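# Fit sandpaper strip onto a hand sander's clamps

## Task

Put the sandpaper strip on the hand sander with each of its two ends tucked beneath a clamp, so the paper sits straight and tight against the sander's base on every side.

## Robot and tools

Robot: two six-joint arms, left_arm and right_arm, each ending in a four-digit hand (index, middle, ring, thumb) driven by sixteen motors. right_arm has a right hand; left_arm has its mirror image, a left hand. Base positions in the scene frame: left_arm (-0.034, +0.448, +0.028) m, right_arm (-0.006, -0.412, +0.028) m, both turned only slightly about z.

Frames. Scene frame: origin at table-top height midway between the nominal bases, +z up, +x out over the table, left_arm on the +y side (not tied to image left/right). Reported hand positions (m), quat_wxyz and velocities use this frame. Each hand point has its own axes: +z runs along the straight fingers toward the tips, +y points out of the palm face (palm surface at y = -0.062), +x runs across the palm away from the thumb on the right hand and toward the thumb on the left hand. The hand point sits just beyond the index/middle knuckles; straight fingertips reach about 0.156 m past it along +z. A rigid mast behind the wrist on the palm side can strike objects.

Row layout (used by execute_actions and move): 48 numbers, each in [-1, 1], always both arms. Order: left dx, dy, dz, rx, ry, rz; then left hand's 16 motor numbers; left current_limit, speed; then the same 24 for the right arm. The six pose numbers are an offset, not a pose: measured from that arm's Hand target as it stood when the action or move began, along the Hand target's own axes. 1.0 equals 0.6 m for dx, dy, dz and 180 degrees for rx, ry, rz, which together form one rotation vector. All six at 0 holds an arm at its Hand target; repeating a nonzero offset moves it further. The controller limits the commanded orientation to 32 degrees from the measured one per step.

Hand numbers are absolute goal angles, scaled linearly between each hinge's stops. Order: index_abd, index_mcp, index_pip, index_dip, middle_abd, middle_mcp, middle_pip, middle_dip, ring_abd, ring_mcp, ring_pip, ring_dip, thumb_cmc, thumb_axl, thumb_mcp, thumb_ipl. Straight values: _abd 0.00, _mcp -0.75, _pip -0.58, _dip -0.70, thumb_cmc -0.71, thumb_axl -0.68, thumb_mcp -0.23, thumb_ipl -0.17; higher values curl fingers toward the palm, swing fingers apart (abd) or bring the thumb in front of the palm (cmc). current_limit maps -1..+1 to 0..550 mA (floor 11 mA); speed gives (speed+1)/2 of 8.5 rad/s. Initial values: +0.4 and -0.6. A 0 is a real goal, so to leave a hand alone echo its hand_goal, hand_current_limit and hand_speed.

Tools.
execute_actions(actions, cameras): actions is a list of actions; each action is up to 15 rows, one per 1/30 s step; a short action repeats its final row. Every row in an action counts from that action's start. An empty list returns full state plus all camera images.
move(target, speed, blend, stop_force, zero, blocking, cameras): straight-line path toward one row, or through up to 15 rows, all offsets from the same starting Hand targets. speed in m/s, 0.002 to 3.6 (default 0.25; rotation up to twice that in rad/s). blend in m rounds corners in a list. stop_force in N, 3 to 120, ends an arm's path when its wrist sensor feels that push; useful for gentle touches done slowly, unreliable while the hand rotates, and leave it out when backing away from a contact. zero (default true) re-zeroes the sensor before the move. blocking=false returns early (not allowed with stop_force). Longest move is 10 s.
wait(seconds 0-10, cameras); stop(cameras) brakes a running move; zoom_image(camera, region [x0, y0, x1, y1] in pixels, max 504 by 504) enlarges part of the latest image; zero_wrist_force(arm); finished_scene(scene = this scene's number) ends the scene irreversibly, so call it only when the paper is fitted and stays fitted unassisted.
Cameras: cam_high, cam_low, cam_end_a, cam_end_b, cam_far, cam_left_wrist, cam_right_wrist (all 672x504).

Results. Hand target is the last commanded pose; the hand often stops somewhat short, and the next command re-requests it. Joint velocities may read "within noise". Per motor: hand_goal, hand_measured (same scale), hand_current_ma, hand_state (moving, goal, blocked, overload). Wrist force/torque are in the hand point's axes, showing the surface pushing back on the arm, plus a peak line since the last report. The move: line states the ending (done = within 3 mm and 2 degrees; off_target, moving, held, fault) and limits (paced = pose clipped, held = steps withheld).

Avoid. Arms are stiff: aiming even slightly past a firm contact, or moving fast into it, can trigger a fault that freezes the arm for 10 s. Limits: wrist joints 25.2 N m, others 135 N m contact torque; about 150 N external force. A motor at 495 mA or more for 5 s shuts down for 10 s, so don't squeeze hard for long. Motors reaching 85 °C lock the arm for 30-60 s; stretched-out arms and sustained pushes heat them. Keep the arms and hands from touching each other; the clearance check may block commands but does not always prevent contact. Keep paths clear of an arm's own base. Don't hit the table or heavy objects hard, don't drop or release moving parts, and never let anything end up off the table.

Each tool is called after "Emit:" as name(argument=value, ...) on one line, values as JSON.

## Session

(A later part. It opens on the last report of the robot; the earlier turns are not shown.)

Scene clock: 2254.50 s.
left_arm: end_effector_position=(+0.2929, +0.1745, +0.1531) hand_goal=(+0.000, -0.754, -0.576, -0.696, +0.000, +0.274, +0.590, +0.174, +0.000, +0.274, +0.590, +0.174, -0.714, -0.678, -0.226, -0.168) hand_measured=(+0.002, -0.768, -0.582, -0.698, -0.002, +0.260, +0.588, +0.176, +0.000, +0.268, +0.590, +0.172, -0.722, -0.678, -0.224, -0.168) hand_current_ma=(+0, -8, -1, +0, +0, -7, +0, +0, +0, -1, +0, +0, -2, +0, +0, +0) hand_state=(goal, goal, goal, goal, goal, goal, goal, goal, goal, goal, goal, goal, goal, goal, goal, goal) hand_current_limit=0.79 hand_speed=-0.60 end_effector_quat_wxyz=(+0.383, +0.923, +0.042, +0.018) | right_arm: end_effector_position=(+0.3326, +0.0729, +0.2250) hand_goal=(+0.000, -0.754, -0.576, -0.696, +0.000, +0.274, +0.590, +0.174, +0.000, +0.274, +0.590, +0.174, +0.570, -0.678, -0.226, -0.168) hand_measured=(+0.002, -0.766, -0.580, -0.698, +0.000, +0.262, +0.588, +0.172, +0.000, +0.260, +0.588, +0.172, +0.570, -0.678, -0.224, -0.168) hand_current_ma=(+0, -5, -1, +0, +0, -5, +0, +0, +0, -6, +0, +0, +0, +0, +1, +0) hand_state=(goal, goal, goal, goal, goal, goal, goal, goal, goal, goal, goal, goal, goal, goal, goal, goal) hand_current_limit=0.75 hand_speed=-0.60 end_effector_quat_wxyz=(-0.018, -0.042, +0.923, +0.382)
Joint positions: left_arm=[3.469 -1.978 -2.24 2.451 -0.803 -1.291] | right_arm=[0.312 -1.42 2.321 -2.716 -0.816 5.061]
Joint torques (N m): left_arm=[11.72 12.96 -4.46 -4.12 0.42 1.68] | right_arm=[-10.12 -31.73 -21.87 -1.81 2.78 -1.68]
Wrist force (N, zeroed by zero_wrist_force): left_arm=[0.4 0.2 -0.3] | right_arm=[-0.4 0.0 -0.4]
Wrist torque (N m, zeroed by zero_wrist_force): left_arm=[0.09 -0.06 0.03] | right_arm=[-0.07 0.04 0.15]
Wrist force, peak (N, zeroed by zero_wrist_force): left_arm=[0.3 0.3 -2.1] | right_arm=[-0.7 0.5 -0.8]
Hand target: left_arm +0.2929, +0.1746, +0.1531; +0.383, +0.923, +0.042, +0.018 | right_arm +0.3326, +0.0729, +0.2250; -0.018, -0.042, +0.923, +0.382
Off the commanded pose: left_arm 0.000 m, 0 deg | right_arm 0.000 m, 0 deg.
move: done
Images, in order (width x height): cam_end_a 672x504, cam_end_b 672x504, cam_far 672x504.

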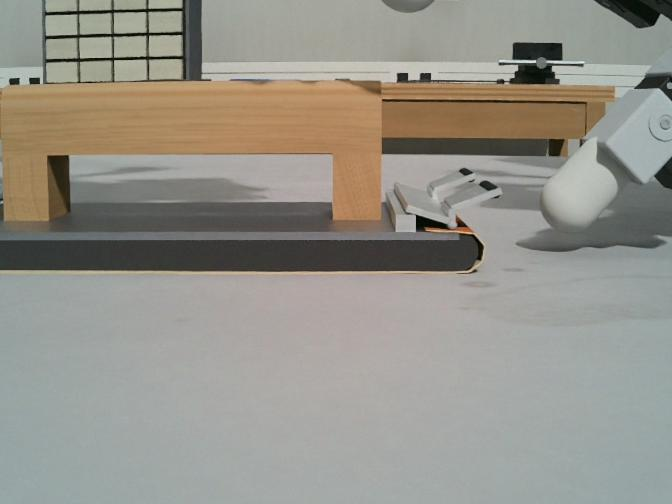

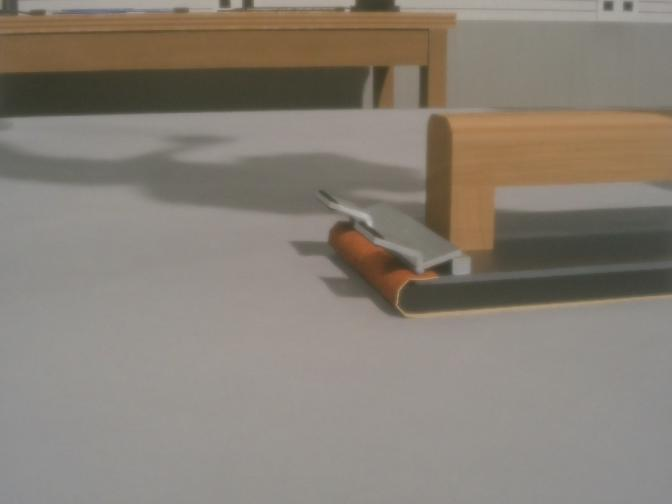

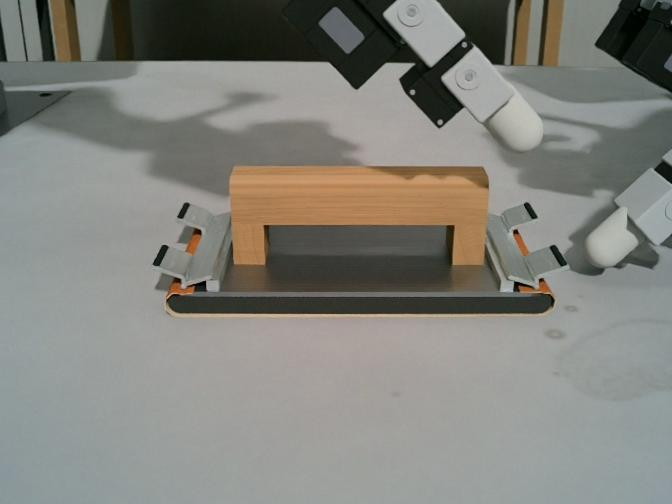

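Emit:
move(target=[[0,-0.0589,0.0,0,0,0,0,-0.754,-0.576,-0.696,0,0.274,0.590,0.174,0,0.274,0.590,0.174,-0.714,-0.678,-0.226,-0.168,0.79,-0.6,0,-0.0589,-0.1768,0,0,0,0,-0.754,-0.576,-0.696,0,0.274,0.590,0.174,0,0.274,0.590,0.174,0.570,-0.678,-0.226,-0.168,0.75,-0.6]], speed=0.12, cameras=["cam_left_wrist","cam_right_wrist","cam_high","cam_end_a"])

Emit:
zoom_image(camera="cam_high", region=[290, 170, 380, 230])

Scene clock: 2263.07 s.
left_arm: end_effector_position=(+0.2906, +0.1994, +0.1281) hand_goal=(+0.000, -0.754, -0.576, -0.696, +0.000, +0.274, +0.590, +0.174, +0.000, +0.274, +0.590, +0.174, -0.714, -0.678, -0.226, -0.168) hand_measured=(+0.002, -0.676, -0.530, -0.672, -0.002, +0.260, +0.588, +0.176, +0.000, +0.268, +0.590, +0.172, -0.722, -0.678, -0.224, -0.168) hand_current_ma=(+0, +150, +53, +18, +0, -7, +0, +0, +0, -1, +0, +0, -2, +0, +0, +0) hand_state=(goal, blocked, blocked, blocked, goal, goal, goal, goal, goal, goal, goal, goal, goal, goal, goal, goal) hand_current_limit=0.79 hand_speed=-0.60 end_effector_quat_wxyz=(+0.383, +0.923, +0.042, +0.018) | right_arm: end_effector_position=(+0.3417, -0.0266, +0.2750) hand_goal=(+0.000, -0.754, -0.576, -0.696, +0.000, +0.274, +0.590, +0.174, +0.000, +0.274, +0.590, +0.174, +0.570, -0.678, -0.226, -0.168) hand_measured=(+0.002, -0.766, -0.580, -0.698, +0.000, +0.262, +0.588, +0.172, +0.000, +0.260, +0.588, +0.172, +0.570, -0.678, -0.224, -0.168) hand_current_ma=(+0, -5, -1, +0, +0, -5, +0, +0, +0, -6, +0, +0, +0, +0, +1, +0) hand_state=(goal, goal, goal, goal, goal, goal, goal, goal, goal, goal, goal, goal, goal, goal, goal, goal) hand_current_limit=0.75 hand_speed=-0.60 end_effector_quat_wxyz=(-0.018, -0.042, +0.923, +0.382)
Joint positions: left_arm=[3.565 -2.059 -2.271 2.475 -0.826 -1.163] | right_arm=[0.05 -1.708 2.345 -2.198 -0.785 4.699]
Joint torques (N m): left_arm=[13.3 13.25 -8.92 -0.58 -0.56 1.74] | right_arm=[-11.16 -24.21 -25.28 -1.62 -0.29 -2.13]
Wrist force (N, zeroed by zero_wrist_force): left_arm=[0.1 4.1 -0.6] | right_arm=[-0.3 0.2 -0.8]
Wrist torque (N m, zeroed by zero_wrist_force): left_arm=[-0.23 0.02 0.06] | right_arm=[0.00 0.03 0.17]
Wrist force, peak (N, zeroed by zero_wrist_force): left_arm=[0.1 3.4 -5.2] | right_arm=[-0.6 0.0 -1.4]
Hand target: left_arm +0.2906, +0.1994, +0.1281; +0.383, +0.923, +0.042, +0.018 | right_arm +0.3417, -0.0267, +0.2750; -0.018, -0.042, +0.923, +0.382
Off the commanded pose: left_arm 0.000 m, 0 deg | right_arm 0.000 m, 0 deg.
move: done
Images, in order (width x height): cam_high 672x504, cam_end_a 672x504, cam_left_wrist 672x504, cam_right_wrist 672x504.

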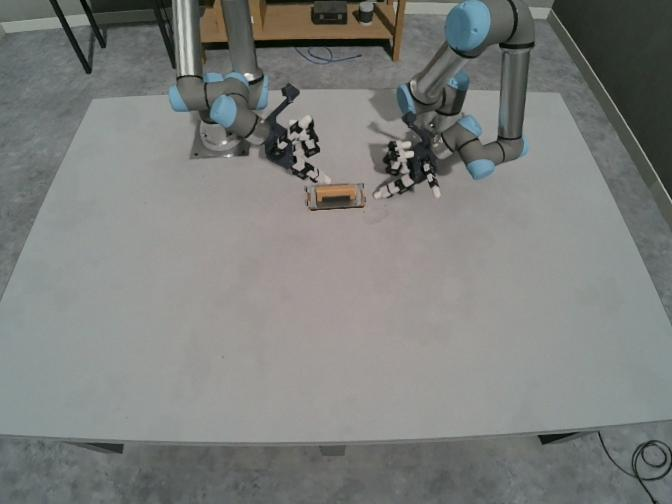

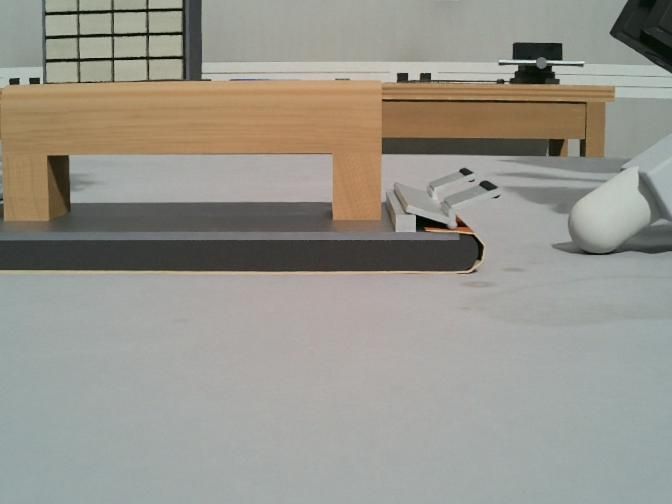

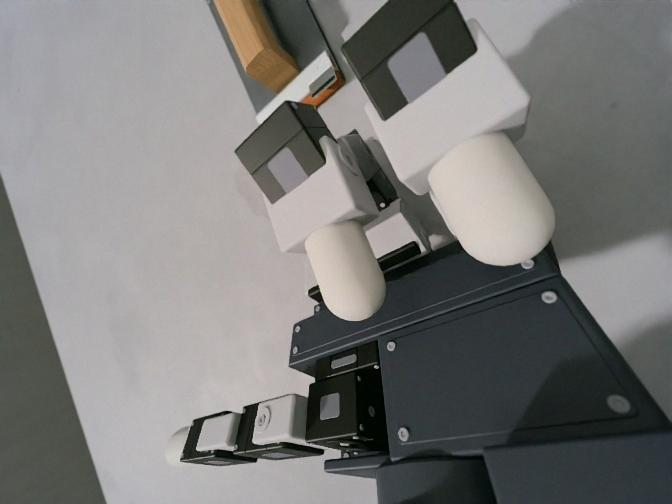

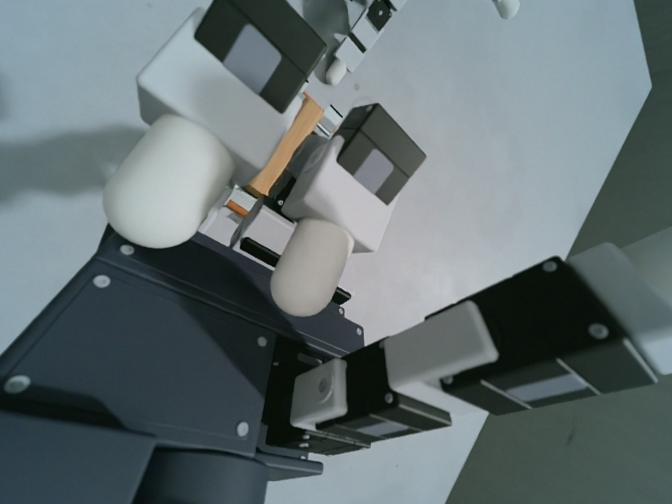

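Scaled by 5.600 from the camera's 672x504 image, which has a finer 960x720 frame.

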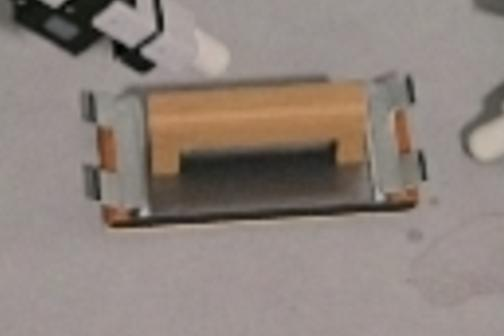

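Emit:
move(target=[0, 0.0707, -0.0707, 0,0,0, 0,-0.754,-0.576,-0.696,0,0.274,0.590,0.174,0,0.274,0.590,0.174,-0.714,-0.678,-0.226,-0.168,0.79,-0.6, 0,0,0,0,0,0, 0,-0.754,-0.576,-0.696,0,0.274,0.590,0.174,0,0.274,0.590,0.174,0.570,-0.678,-0.226,-0.168,0.75,-0.6], speed=0.1, cameras=["all"])

Scene clock: 2276.87 s.
left_arm: end_effector_position=(+0.2906, +0.1995, +0.1880) hand_goal=(+0.000, -0.754, -0.576, -0.696, +0.000, +0.274, +0.590, +0.174, +0.000, +0.274, +0.590, +0.174, -0.714, -0.678, -0.226, -0.168) hand_measured=(+0.002, -0.758, -0.574, -0.694, -0.002, +0.260, +0.588, +0.176, +0.000, +0.268, +0.590, +0.172, -0.722, -0.678, -0.224, -0.168) hand_current_ma=(+0, -1, +0, +0, +0, -7, +0, +0, +0, -1, +0, +0, -2, +0, +0, +0) hand_state=(goal, goal, goal, goal, goal, goal, goal, goal, goal, goal, goal, goal, goal, goal, goal, goal) hand_current_limit=0.79 hand_speed=-0.60 end_effector_quat_wxyz=(+0.383, +0.923, +0.042, +0.018) | right_arm: end_effector_position=(+0.3417, -0.0267, +0.2750) hand_goal=(+0.000, -0.754, -0.576, -0.696, +0.000, +0.274, +0.590, +0.174, +0.000, +0.274, +0.590, +0.174, +0.570, -0.678, -0.226, -0.168) hand_measured=(+0.002, -0.766, -0.580, -0.698, +0.000, +0.262, +0.588, +0.172, +0.000, +0.260, +0.588, +0.172, +0.570, -0.678, -0.224, -0.168) hand_current_ma=(+0, -5, -1, +0, +0, -5, +0, +0, +0, -6, +0, +0, +0, +0, +1, +0) hand_state=(goal, goal, goal, goal, goal, goal, goal, goal, goal, goal, goal, goal, goal, goal, goal, goal) hand_current_limit=0.75 hand_speed=-0.60 end_effector_quat_wxyz=(-0.018, -0.042, +0.923, +0.382)
Joint positions: left_arm=[3.565 -1.896 -2.252 2.292 -0.826 -1.163] | right_arm=[0.05 -1.708 2.345 -2.198 -0.785 4.698]
Joint torques (N m): left_arm=[13.53 37.61 21.12 -4.48 0.02 2.05] | right_arm=[-9.5 -23.15 -24.65 -1.57 -0.13 -1.75]
Wrist force (N, zeroed by zero_wrist_force): left_arm=[0.2 0.1 0.2] | right_arm=[-0.3 -0.1 -0.5]
Wrist torque (N m, zeroed by zero_wrist_force): left_arm=[-0.01 -0.01 -0.01] | right_arm=[-0.05 0.02 0.17]
Wrist force, peak (N, zeroed by zero_wrist_force): left_arm=[0.4 5.1 -1.5] | right_arm=[-0.5 0.0 -1.3]
Hand target: left_arm +0.2906, +0.1995, +0.1881; +0.383, +0.923, +0.042, +0.018 | right_arm +0.3417, -0.0267, +0.2750; -0.018, -0.042, +0.923, +0.382
Off the commanded pose: left_arm 0.000 m, 0 deg | right_arm 0.000 m, 0 deg.
move: done

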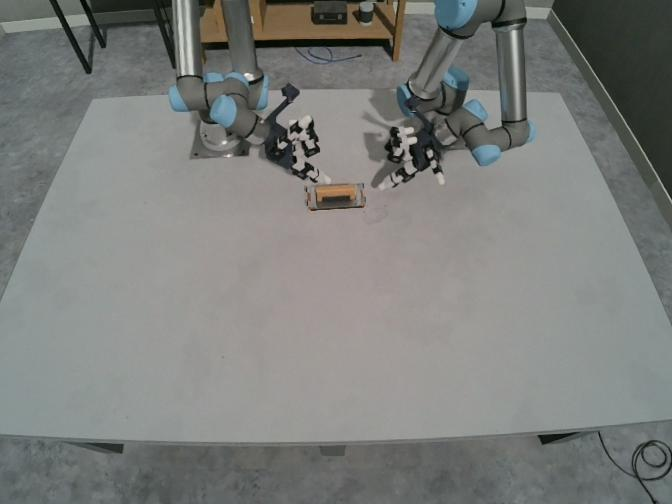

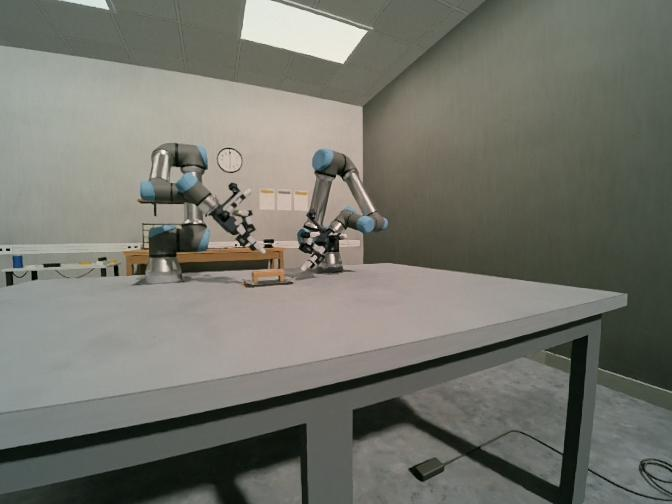

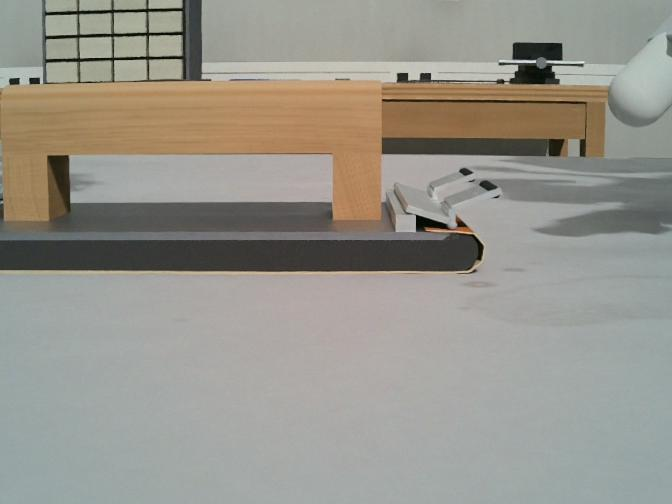

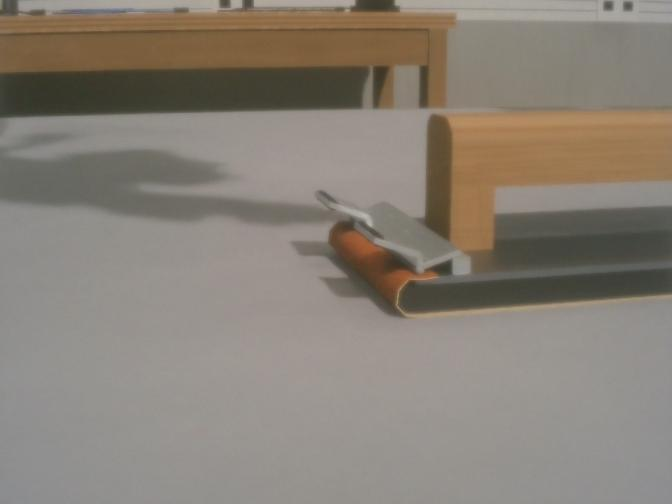

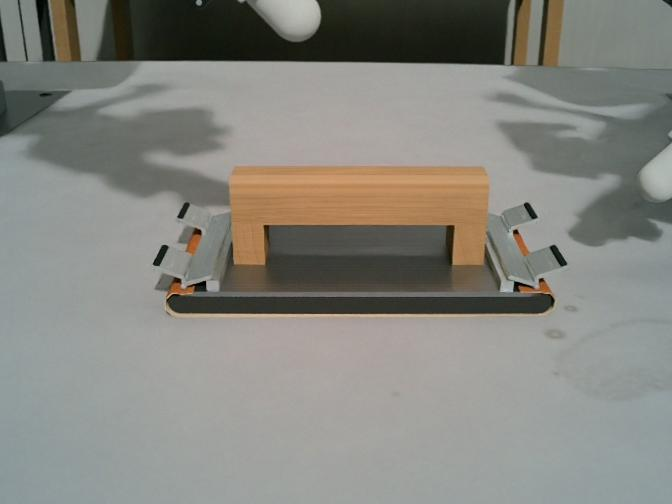

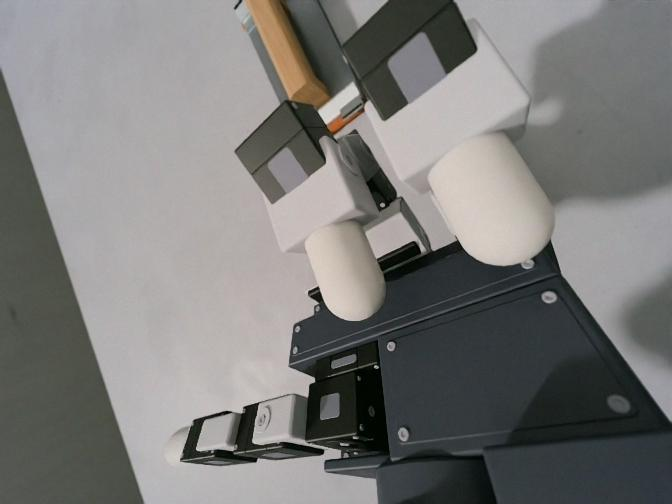

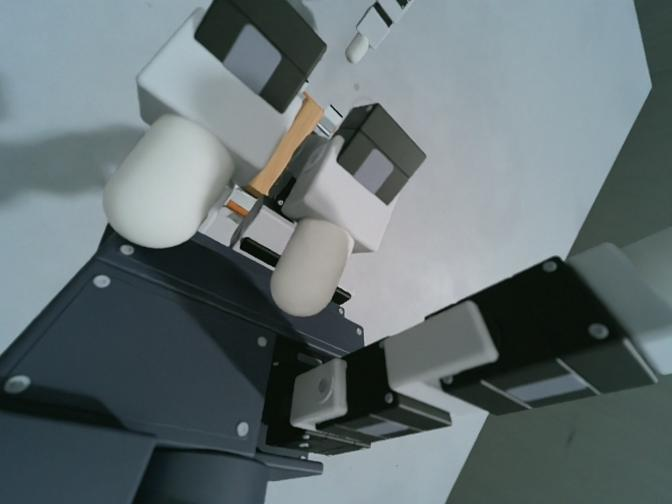

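Emit:
zoom_image(camera="cam_far", region=[140, 180, 360, 330])

Emit:
zoom_image(camera="cam_far", region=[360, 180, 580, 330])

Emit:
zoom_image(camera="cam_left_wrist", region=[220, 0, 420, 150])

Emit:
zoom_image(camera="cam_end_b", region=[300, 160, 500, 330])

Emit:
zoom_image(camera="cam_end_a", region=[340, 130, 540, 290])

Scaled by 2.291 from the camera's 672x504 image, which has a finer 960x720 frame.

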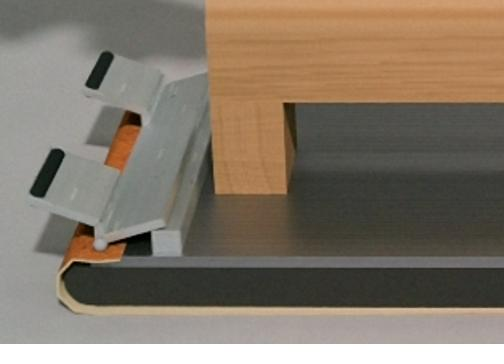

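Scaled by 2.291 from the camera's 672x504 image, which has a finer 960x720 frame.

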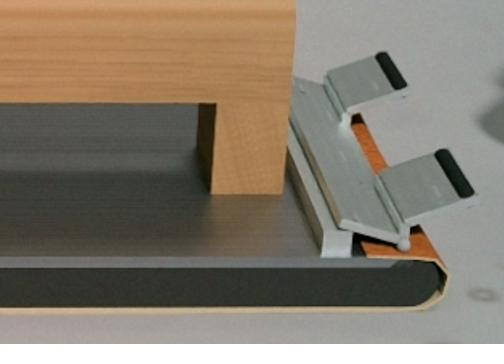

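Scaled by 2.520 from the camera's 672x504 image, which has a finer 960x720 frame.

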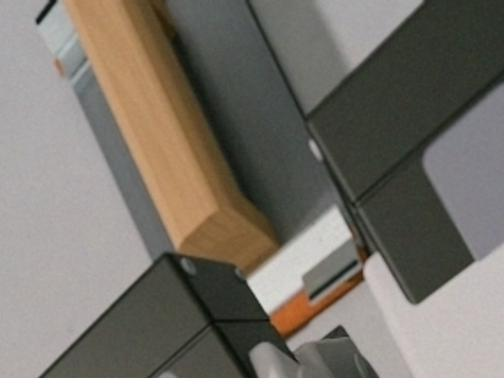

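Scaled by 2.520 from the camera's 672x504 image, which has a finer 960x720 frame.

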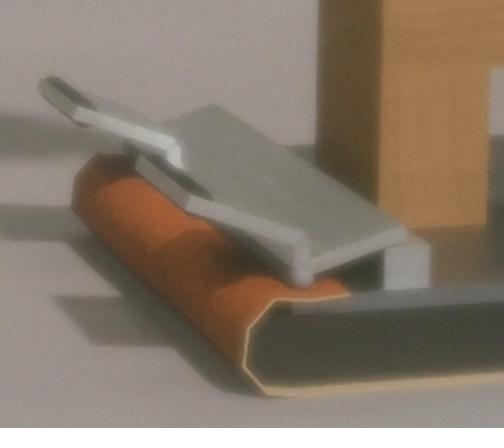

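Scaled by 2.520 from the camera's 672x504 image, which has a finer 960x720 frame.

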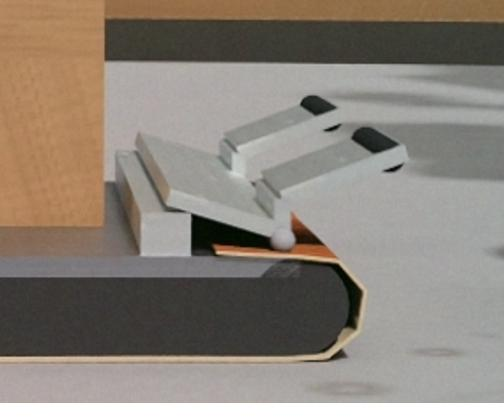

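Emit:
zoom_image(camera="cam_left_wrist", region=[225, 0, 365, 120])

Emit:
zoom_image(camera="cam_right_wrist", region=[200, 90, 360, 230])

Scaled by 3.600 from the camera's 672x504 image, which has a finer 960x720 frame.

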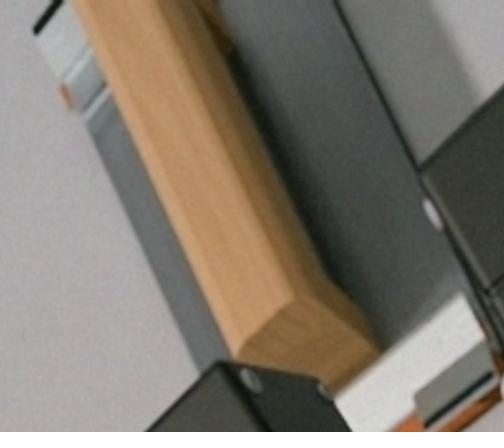

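Scaled by 3.150 from the camera's 672x504 image, which has a finer 960x720 frame.

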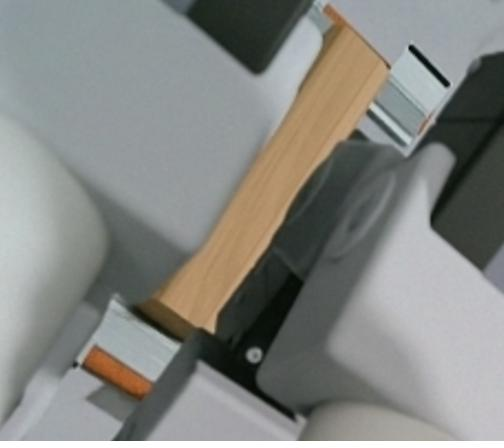

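Emit:
finished_scene(scene=1)

The scene is finished: the task was done.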